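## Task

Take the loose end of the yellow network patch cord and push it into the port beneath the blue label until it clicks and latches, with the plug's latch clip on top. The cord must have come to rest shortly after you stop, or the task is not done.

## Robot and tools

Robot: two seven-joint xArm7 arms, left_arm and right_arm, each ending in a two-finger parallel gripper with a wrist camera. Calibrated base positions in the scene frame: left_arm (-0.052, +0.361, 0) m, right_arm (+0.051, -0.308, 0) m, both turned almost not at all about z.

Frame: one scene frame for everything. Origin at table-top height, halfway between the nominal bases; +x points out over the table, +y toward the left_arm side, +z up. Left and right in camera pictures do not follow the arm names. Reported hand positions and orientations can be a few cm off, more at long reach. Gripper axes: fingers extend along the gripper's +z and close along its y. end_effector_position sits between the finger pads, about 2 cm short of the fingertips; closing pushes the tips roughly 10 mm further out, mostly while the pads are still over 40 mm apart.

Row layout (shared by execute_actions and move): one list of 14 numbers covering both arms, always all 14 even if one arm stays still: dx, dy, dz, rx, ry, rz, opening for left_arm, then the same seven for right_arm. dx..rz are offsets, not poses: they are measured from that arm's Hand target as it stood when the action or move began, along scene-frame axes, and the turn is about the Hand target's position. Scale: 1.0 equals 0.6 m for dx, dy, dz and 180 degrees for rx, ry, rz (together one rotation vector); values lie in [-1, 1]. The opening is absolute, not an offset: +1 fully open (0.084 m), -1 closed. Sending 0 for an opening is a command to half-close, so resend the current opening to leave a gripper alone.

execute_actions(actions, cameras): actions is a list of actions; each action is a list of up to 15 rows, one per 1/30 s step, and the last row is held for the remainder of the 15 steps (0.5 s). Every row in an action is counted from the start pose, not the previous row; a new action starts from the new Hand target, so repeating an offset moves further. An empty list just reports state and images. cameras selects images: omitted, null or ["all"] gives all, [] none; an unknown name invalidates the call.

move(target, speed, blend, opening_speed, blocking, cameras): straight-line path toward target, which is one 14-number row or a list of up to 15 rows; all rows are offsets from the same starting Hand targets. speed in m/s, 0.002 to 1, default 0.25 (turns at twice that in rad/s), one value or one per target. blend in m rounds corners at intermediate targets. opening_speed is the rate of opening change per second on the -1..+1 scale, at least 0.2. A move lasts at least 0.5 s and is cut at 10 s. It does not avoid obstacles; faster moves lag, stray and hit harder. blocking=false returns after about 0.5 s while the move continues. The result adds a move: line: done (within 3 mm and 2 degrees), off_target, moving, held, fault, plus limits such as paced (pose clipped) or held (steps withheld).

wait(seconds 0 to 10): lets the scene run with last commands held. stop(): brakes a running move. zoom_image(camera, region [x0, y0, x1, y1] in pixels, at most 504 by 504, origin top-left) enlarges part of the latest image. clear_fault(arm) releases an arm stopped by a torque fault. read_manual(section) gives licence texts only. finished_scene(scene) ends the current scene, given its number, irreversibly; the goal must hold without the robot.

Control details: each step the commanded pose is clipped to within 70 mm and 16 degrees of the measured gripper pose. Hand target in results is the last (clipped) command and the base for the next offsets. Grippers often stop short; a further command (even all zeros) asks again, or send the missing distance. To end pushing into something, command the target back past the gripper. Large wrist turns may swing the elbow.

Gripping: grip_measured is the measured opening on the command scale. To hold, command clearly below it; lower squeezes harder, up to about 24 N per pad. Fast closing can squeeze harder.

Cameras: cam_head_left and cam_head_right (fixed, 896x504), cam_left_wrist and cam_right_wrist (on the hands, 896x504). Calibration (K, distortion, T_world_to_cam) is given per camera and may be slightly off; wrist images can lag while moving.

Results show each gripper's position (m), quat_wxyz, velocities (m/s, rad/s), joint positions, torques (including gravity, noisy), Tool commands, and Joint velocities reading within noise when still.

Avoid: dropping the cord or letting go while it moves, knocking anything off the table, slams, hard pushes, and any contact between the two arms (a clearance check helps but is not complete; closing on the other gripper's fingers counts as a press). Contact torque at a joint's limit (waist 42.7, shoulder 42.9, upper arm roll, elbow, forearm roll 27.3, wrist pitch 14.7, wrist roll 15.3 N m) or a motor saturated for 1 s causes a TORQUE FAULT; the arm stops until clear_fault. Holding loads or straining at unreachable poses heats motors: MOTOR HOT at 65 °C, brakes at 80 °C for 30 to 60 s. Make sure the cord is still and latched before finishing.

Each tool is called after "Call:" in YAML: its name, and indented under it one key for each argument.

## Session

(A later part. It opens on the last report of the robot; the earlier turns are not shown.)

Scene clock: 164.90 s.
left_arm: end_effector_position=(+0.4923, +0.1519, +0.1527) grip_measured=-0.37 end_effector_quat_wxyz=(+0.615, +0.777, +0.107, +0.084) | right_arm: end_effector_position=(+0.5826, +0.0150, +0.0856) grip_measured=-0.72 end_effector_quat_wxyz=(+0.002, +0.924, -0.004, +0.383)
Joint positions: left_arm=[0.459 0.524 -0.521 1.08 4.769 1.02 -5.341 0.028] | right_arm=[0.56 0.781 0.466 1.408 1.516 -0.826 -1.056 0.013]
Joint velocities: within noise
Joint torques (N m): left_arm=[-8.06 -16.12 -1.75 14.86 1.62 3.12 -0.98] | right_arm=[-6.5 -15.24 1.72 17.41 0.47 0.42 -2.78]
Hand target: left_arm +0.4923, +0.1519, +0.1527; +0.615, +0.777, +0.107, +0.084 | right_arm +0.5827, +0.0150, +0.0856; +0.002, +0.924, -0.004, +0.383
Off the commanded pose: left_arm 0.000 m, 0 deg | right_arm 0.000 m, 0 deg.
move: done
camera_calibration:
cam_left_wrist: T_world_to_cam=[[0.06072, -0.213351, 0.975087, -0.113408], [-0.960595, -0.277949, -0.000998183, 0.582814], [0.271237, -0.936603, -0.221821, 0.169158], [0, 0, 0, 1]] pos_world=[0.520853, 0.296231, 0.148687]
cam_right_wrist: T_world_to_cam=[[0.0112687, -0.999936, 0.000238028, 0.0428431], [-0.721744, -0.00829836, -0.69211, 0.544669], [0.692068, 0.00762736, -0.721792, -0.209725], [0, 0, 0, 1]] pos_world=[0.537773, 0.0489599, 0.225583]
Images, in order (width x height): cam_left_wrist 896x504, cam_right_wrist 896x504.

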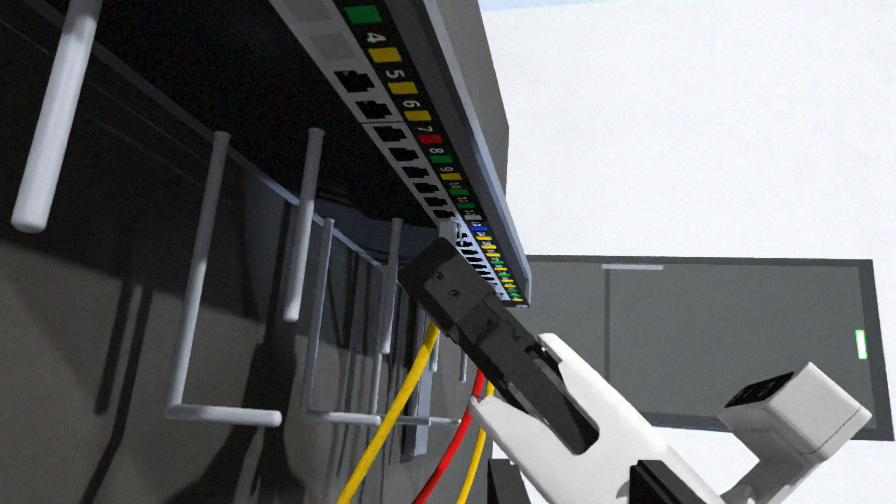

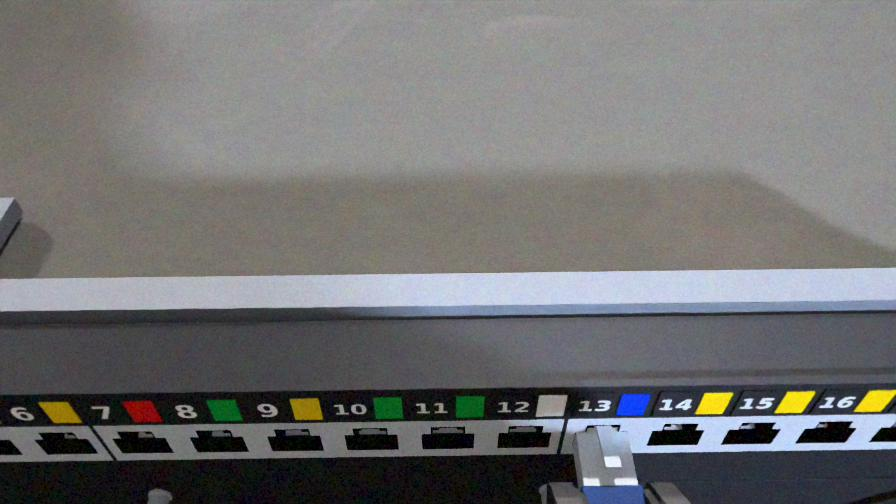

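Call:
move:
  target: [0,0,0,0,0,0,-0.35,0.0010,0.00003,0,0,0,0,-1]
  speed: 0.01
  cameras: ["cam_left_wrist","cam_right_wrist"]

Call:
zoom_image:
  camera: "cam_right_wrist"
  region: [565, 420, 645, 500]

Call:
zoom_image:
  camera: "cam_left_wrist"
  region: [430, 210, 480, 260]

Scene clock: 166.33 s.
left_arm: end_effector_position=(+0.4923, +0.1519, +0.1527) grip_measured=-0.37 end_effector_quat_wxyz=(+0.615, +0.777, +0.107, +0.084) | right_arm: end_effector_position=(+0.5832, +0.0150, +0.0856) grip_measured=-0.72 end_effector_quat_wxyz=(+0.002, +0.924, -0.004, +0.383)
Joint positions: left_arm=[0.459 0.524 -0.521 1.08 4.769 1.02 -5.341 0.028] | right_arm=[0.559 0.782 0.466 1.411 1.516 -0.826 -1.058 0.013]
Joint velocities: within noise
Joint torques (N m): left_arm=[-8.02 -15.93 -1.8 14.88 1.49 3.19 -0.86] | right_arm=[-8.04 -15.67 -0.03 18.43 -0.24 0.65 -2.74]
Hand target: left_arm +0.4923, +0.1519, +0.1527; +0.615, +0.777, +0.107, +0.084 | right_arm +0.5833, +0.0150, +0.0856; +0.002, +0.924, -0.004, +0.383
Off the commanded pose: left_arm 0.000 m, 0 deg | right_arm 0.000 m, 0 deg.
move: done
camera_calibration:
cam_left_wrist: T_world_to_cam=[[0.06072, -0.213351, 0.975087, -0.113408], [-0.960595, -0.277949, -0.000998183, 0.582814], [0.271237, -0.936603, -0.221821, 0.169158], [0, 0, 0, 1]] pos_world=[0.520853, 0.296231, 0.148687]
cam_right_wrist: T_world_to_cam=[[0.0112673, -0.999937, 0.0000958343, 0.0428693], [-0.721794, -0.0081995, -0.692059, 0.545113], [0.692016, 0.00772845, -0.721841, -0.210106], [0, 0, 0, 1]] pos_world=[0.538373, 0.04896, 0.225583]
Images, in order (width x height): cam_left_wrist 896x504, cam_right_wrist 896x504.

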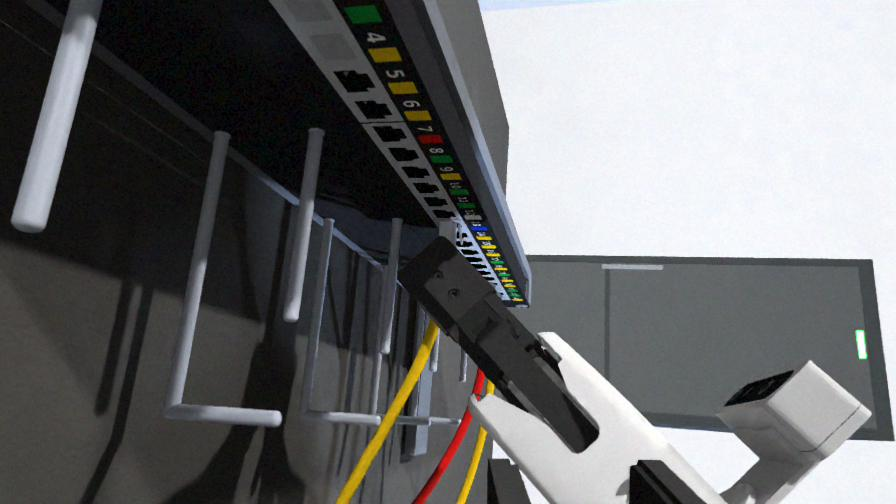

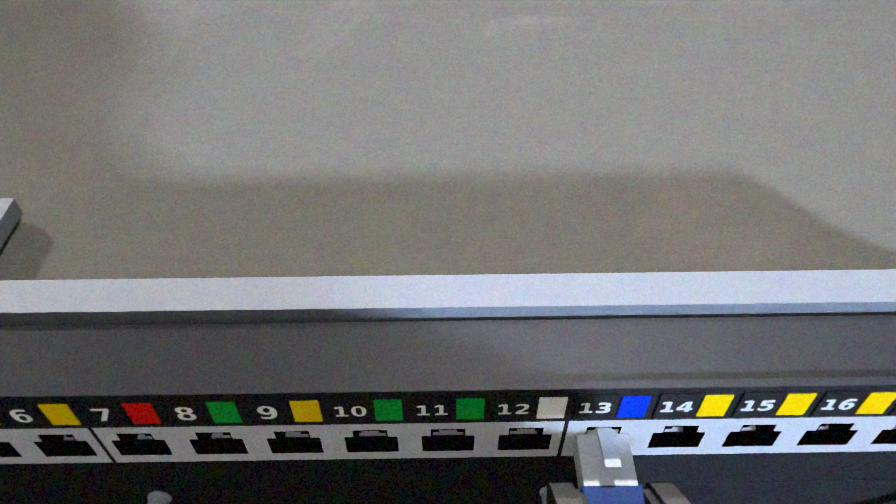

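Scaled by 6.300 from the camera's 896x504 image, which has a finer 1280x720 frame.

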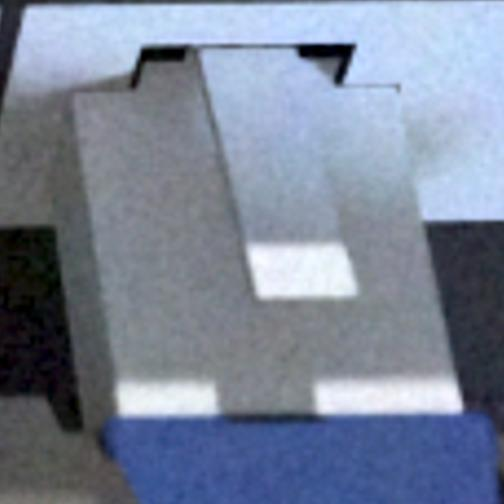

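Scaled by 10.080 from the camera's 896x504 image, which has a finer 1280x720 frame.

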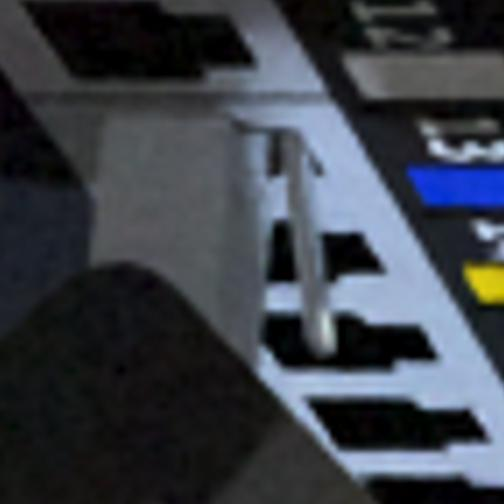

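Call:
move:
  target:
    - [0,0,0,0,0,0,-0.35,-0.0006,0,0,0,0,0,-1]
    - [0,0,0,0,0,0,-0.35,-0.0006,0,0,0,0,0,-0.3]
  speed: 0.01
  opening_speed: 0.5
  cameras: ["cam_left_wrist","cam_right_wrist"]

Call:
zoom_image:
  camera: "cam_right_wrist"
  region: [545, 410, 665, 504]

Call:
zoom_image:
  camera: "cam_left_wrist"
  region: [380, 210, 500, 330]

Scene clock: 169.40 s.
left_arm: end_effector_position=(+0.4923, +0.1519, +0.1527) grip_measured=-0.37 end_effector_quat_wxyz=(+0.615, +0.777, +0.107, +0.084) | right_arm: end_effector_position=(+0.5829, +0.0150, +0.0857) grip_measured=-0.32 end_effector_quat_wxyz=(+0.002, +0.924, -0.004, +0.383)
Joint positions: left_arm=[0.459 0.524 -0.521 1.08 4.769 1.02 -5.341 0.028] | right_arm=[0.559 0.781 0.466 1.409 1.516 -0.826 -1.057 0.03]
Joint velocities: within noise
Joint torques (N m): left_arm=[-8.24 -15.53 -1.74 14.76 1.43 3.28 -1] | right_arm=[4.11 -20.78 1.58 10.44 -2.47 -5.01 2.91]
Hand target: left_arm +0.4923, +0.1519, +0.1527; +0.615, +0.777, +0.107, +0.084 | right_arm +0.5829, +0.0150, +0.0856; +0.002, +0.924, -0.004, +0.383
Off the commanded pose: left_arm 0.000 m, 0 deg | right_arm 0.000 m, 0 deg.
move: done
camera_calibration:
cam_left_wrist: T_world_to_cam=[[0.06072, -0.213351, 0.975087, -0.113408], [-0.960595, -0.277949, -0.000998183, 0.582814], [0.271237, -0.936603, -0.221821, 0.169158], [0, 0, 0, 1]] pos_world=[0.520853, 0.296231, 0.148687]
cam_right_wrist: T_world_to_cam=[[0.0112667, -0.999937, 0.0000966243, 0.0428728], [-0.721744, -0.00819907, -0.692111, 0.544881], [0.692068, 0.00772806, -0.721791, -0.209937], [0, 0, 0, 1]] pos_world=[0.538073, 0.04896, 0.225583]
Images, in order (width x height): cam_left_wrist 896x504, cam_right_wrist 896x504.

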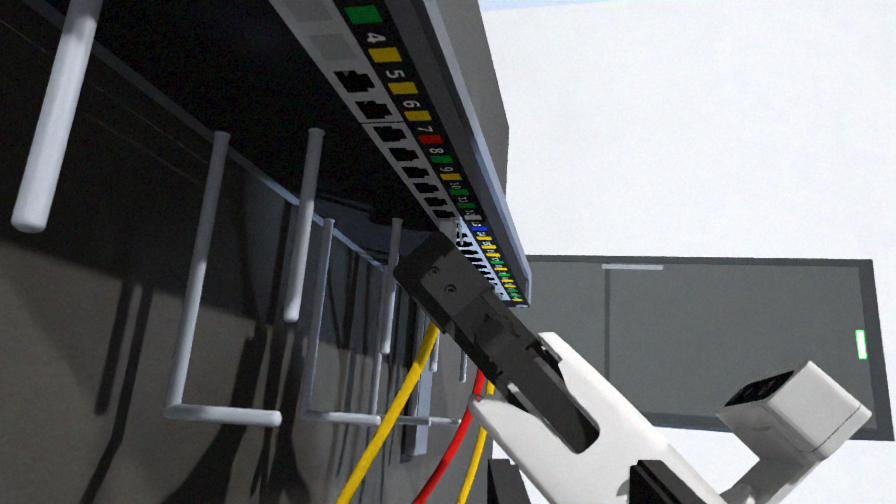

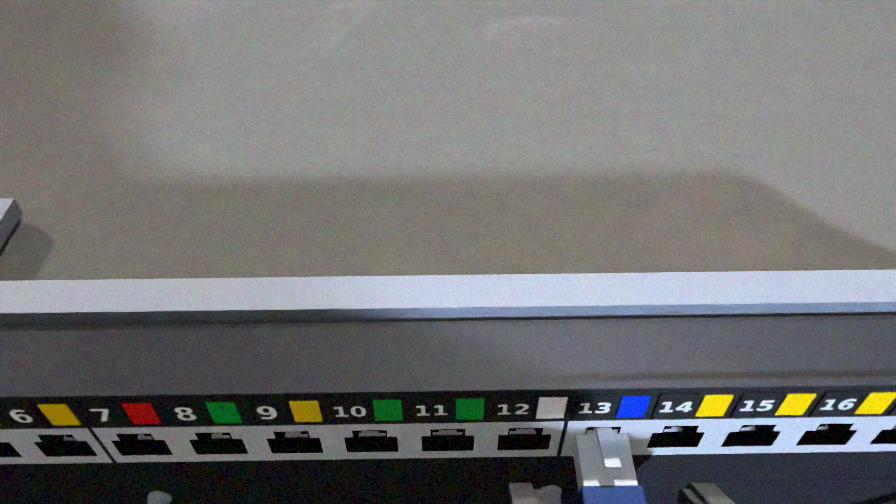

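Scaled by 4.200 from the camera's 896x504 image, which has a finer 1280x720 frame.

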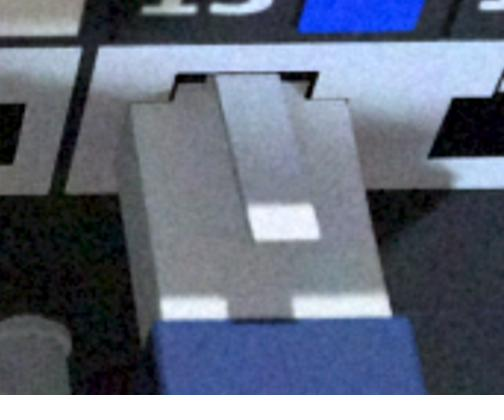

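Scaled by 4.200 from the camera's 896x504 image, which has a finer 1280x720 frame.

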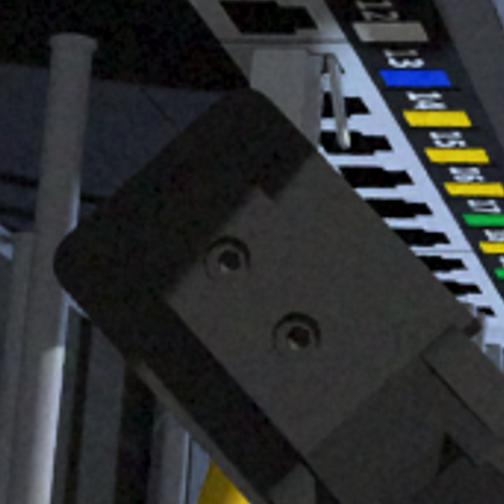

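Call:
move:
  target:
    - [0,0,0,0,0,0,-0.35,-0.05,0,0.05,0,0,0,-0.3]
    - [0,0,0,0,0,0,-0.35,-0.2,0,0.2,0,0,0,-0.3]
  speed: [0.06,0.15]
  cameras: ["cam_left_wrist","cam_right_wrist","cam_head_left"]

Call:
zoom_image:
  camera: "cam_left_wrist"
  region: [380, 200, 500, 320]

Scene clock: 171.93 s.
left_arm: end_effector_position=(+0.4923, +0.1519, +0.1527) grip_measured=-0.37 end_effector_quat_wxyz=(+0.615, +0.777, +0.107, +0.084) | right_arm: end_effector_position=(+0.4629, +0.0150, +0.2056) grip_measured=-0.32 end_effector_quat_wxyz=(+0.002, +0.924, -0.004, +0.383)
Joint positions: left_arm=[0.459 0.524 -0.521 1.08 4.769 1.02 -5.341 0.028] | right_arm=[0.565 0.377 0.643 1.163 1.842 -0.946 -1.166 0.03]
Joint velocities: within noise
Joint torques (N m): left_arm=[-8.34 -15.89 -1.87 14.62 1.4 3.14 -1.04] | right_arm=[-4.77 -17.69 4.32 10.61 1.3 -4.85 -2.58]
Hand target: left_arm +0.4923, +0.1519, +0.1527; +0.615, +0.777, +0.107, +0.084 | right_arm +0.4629, +0.0150, +0.2056; +0.002, +0.924, -0.004, +0.383
Off the commanded pose: left_arm 0.000 m, 0 deg | right_arm 0.000 m, 0 deg.
move: done
camera_calibration:
cam_left_wrist: T_world_to_cam=[[0.06072, -0.213351, 0.975087, -0.113408], [-0.960595, -0.277949, -0.000998183, 0.582814], [0.271237, -0.936603, -0.221821, 0.169158], [0, 0, 0, 1]] pos_world=[0.520853, 0.296231, 0.148687]
cam_right_wrist: T_world_to_cam=[[0.011339, -0.999936, 0.000165544, 0.0441591], [-0.721793, -0.00829948, -0.692059, 0.541263], [0.692016, 0.00772774, -0.721841, -0.0403076], [0, 0, 0, 1]] pos_world=[0.418073, 0.04896, 0.345483]
Images, in order (width x height): cam_head_left 896x504, cam_left_wrist 896x504, cam_right_wrist 896x504.

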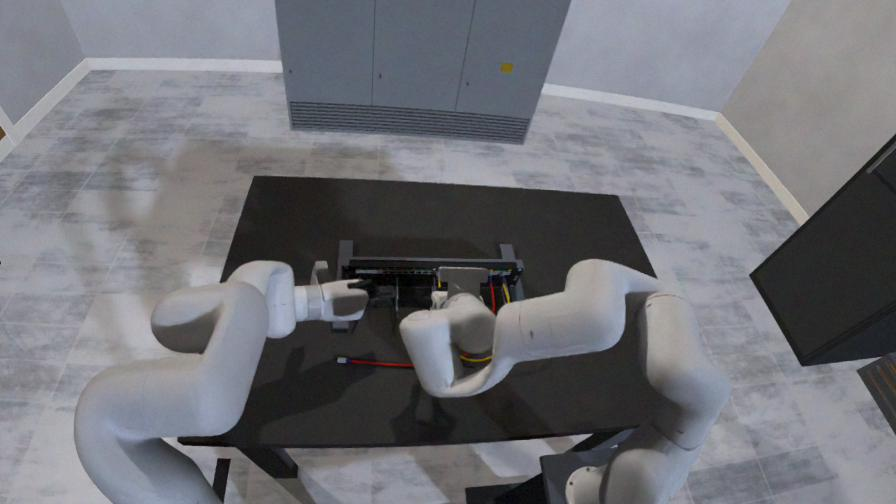

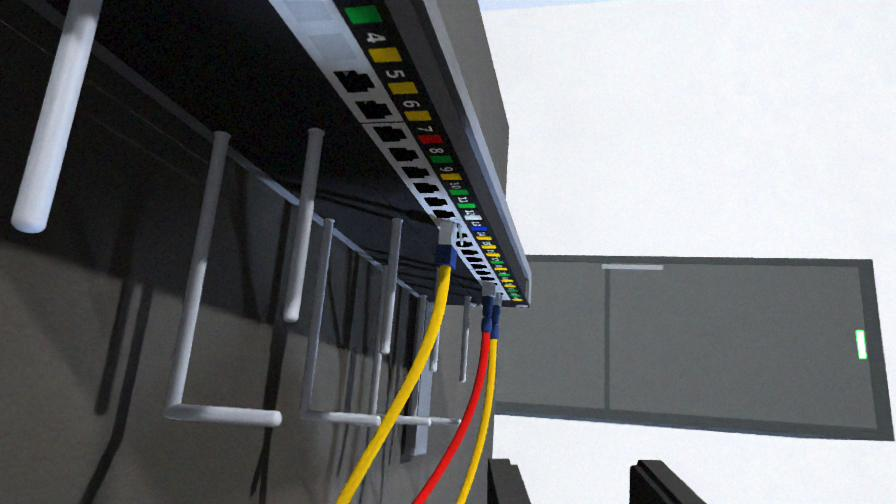

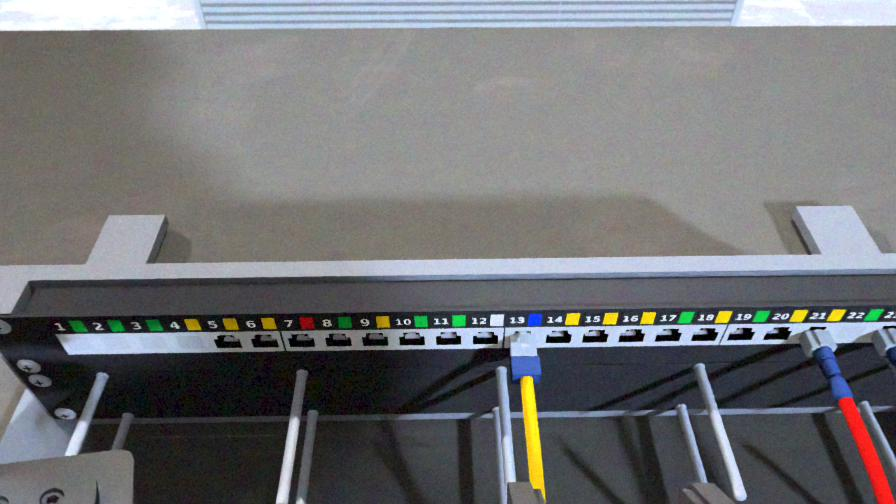

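Scaled by 4.200 from the camera's 896x504 image, which has a finer 1280x720 frame.

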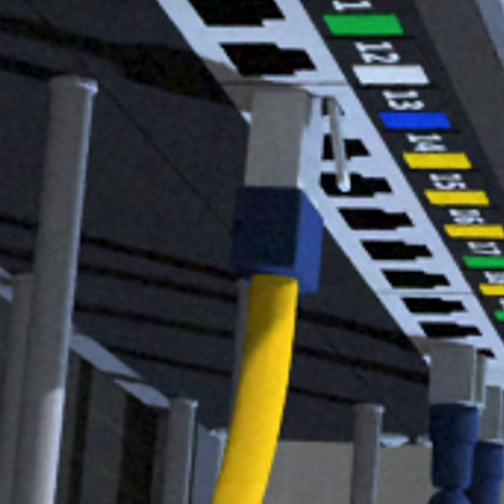

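Call:
wait:
  seconds: 2
  cameras: ["cam_left_wrist","cam_right_wrist"]

Scene clock: 174.47 s.
left_arm: end_effector_position=(+0.4923, +0.1519, +0.1527) grip_measured=-0.37 end_effector_quat_wxyz=(+0.615, +0.777, +0.107, +0.084) | right_arm: end_effector_position=(+0.4629, +0.0150, +0.2056) grip_measured=-0.32 end_effector_quat_wxyz=(+0.002, +0.924, -0.004, +0.383)
Joint positions: left_arm=[0.459 0.524 -0.521 1.08 4.769 1.02 -5.341 0.028] | right_arm=[0.565 0.377 0.643 1.163 1.842 -0.946 -1.166 0.03]
Joint velocities: within noise
Joint torques (N m): left_arm=[-8.09 -15.98 -1.92 14.46 1.28 3.33 -1.03] | right_arm=[-4.94 -17.46 4.18 14.58 1.45 -4.85 -2.75]
Hand target: left_arm +0.4923, +0.1519, +0.1527; +0.615, +0.777, +0.107, +0.084 | right_arm +0.4629, +0.0150, +0.2056; +0.002, +0.924, -0.004, +0.383
Tool commands: left_gripper/opening=-0.35 right_gripper/opening=-0.3
Off the commanded pose: left_arm 0.000 m, 0 deg | right_arm 0.000 m, 0 deg.
wait: 2.00 s; at rest from the start
camera_calibration:
cam_left_wrist: T_world_to_cam=[[0.06072, -0.213351, 0.975087, -0.113408], [-0.960595, -0.277949, -0.000998183, 0.582814], [0.271237, -0.936603, -0.221821, 0.169158], [0, 0, 0, 1]] pos_world=[0.520853, 0.296231, 0.148687]
cam_right_wrist: T_world_to_cam=[[0.0112673, -0.999937, 0.0000958166, 0.0442133], [-0.721794, -0.00819947, -0.692059, 0.541328], [0.692016, 0.00772845, -0.721841, -0.0402356], [0, 0, 0, 1]] pos_world=[0.418073, 0.04896, 0.345583]
Images, in order (width x height): cam_left_wrist 896x504, cam_right_wrist 896x504.

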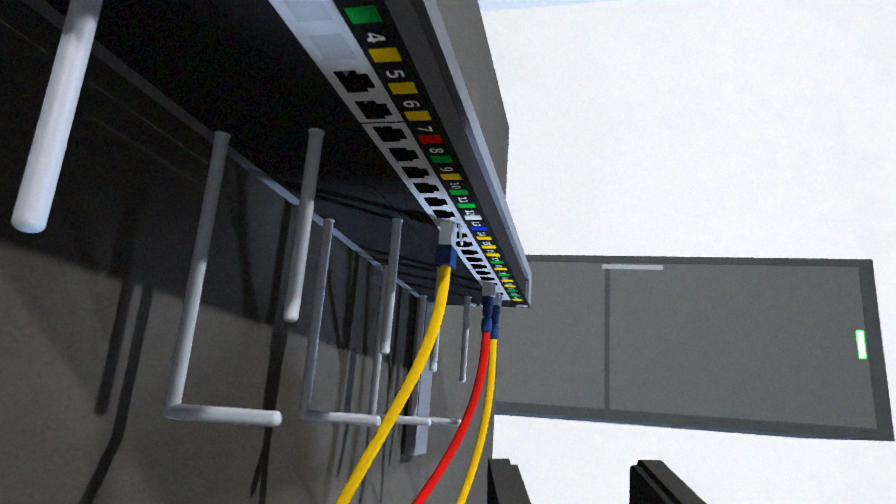

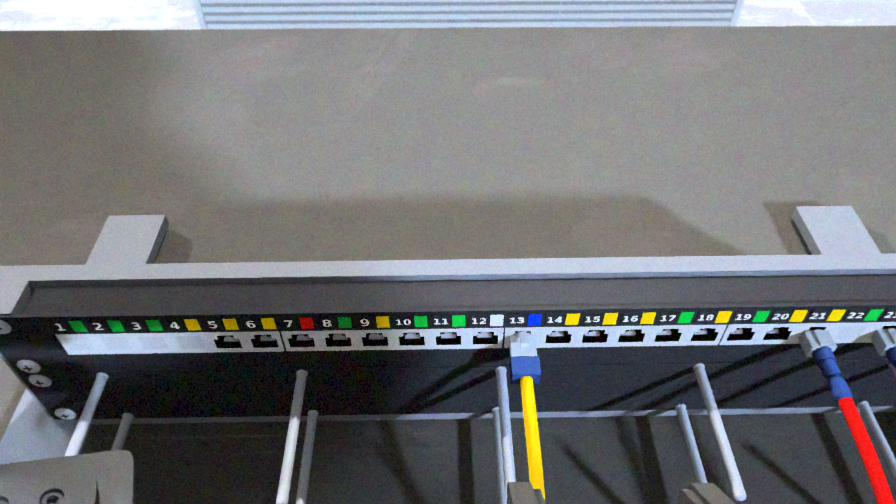

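Call:
finished_scene:
  scene: 1

The scene is finished: the task was done.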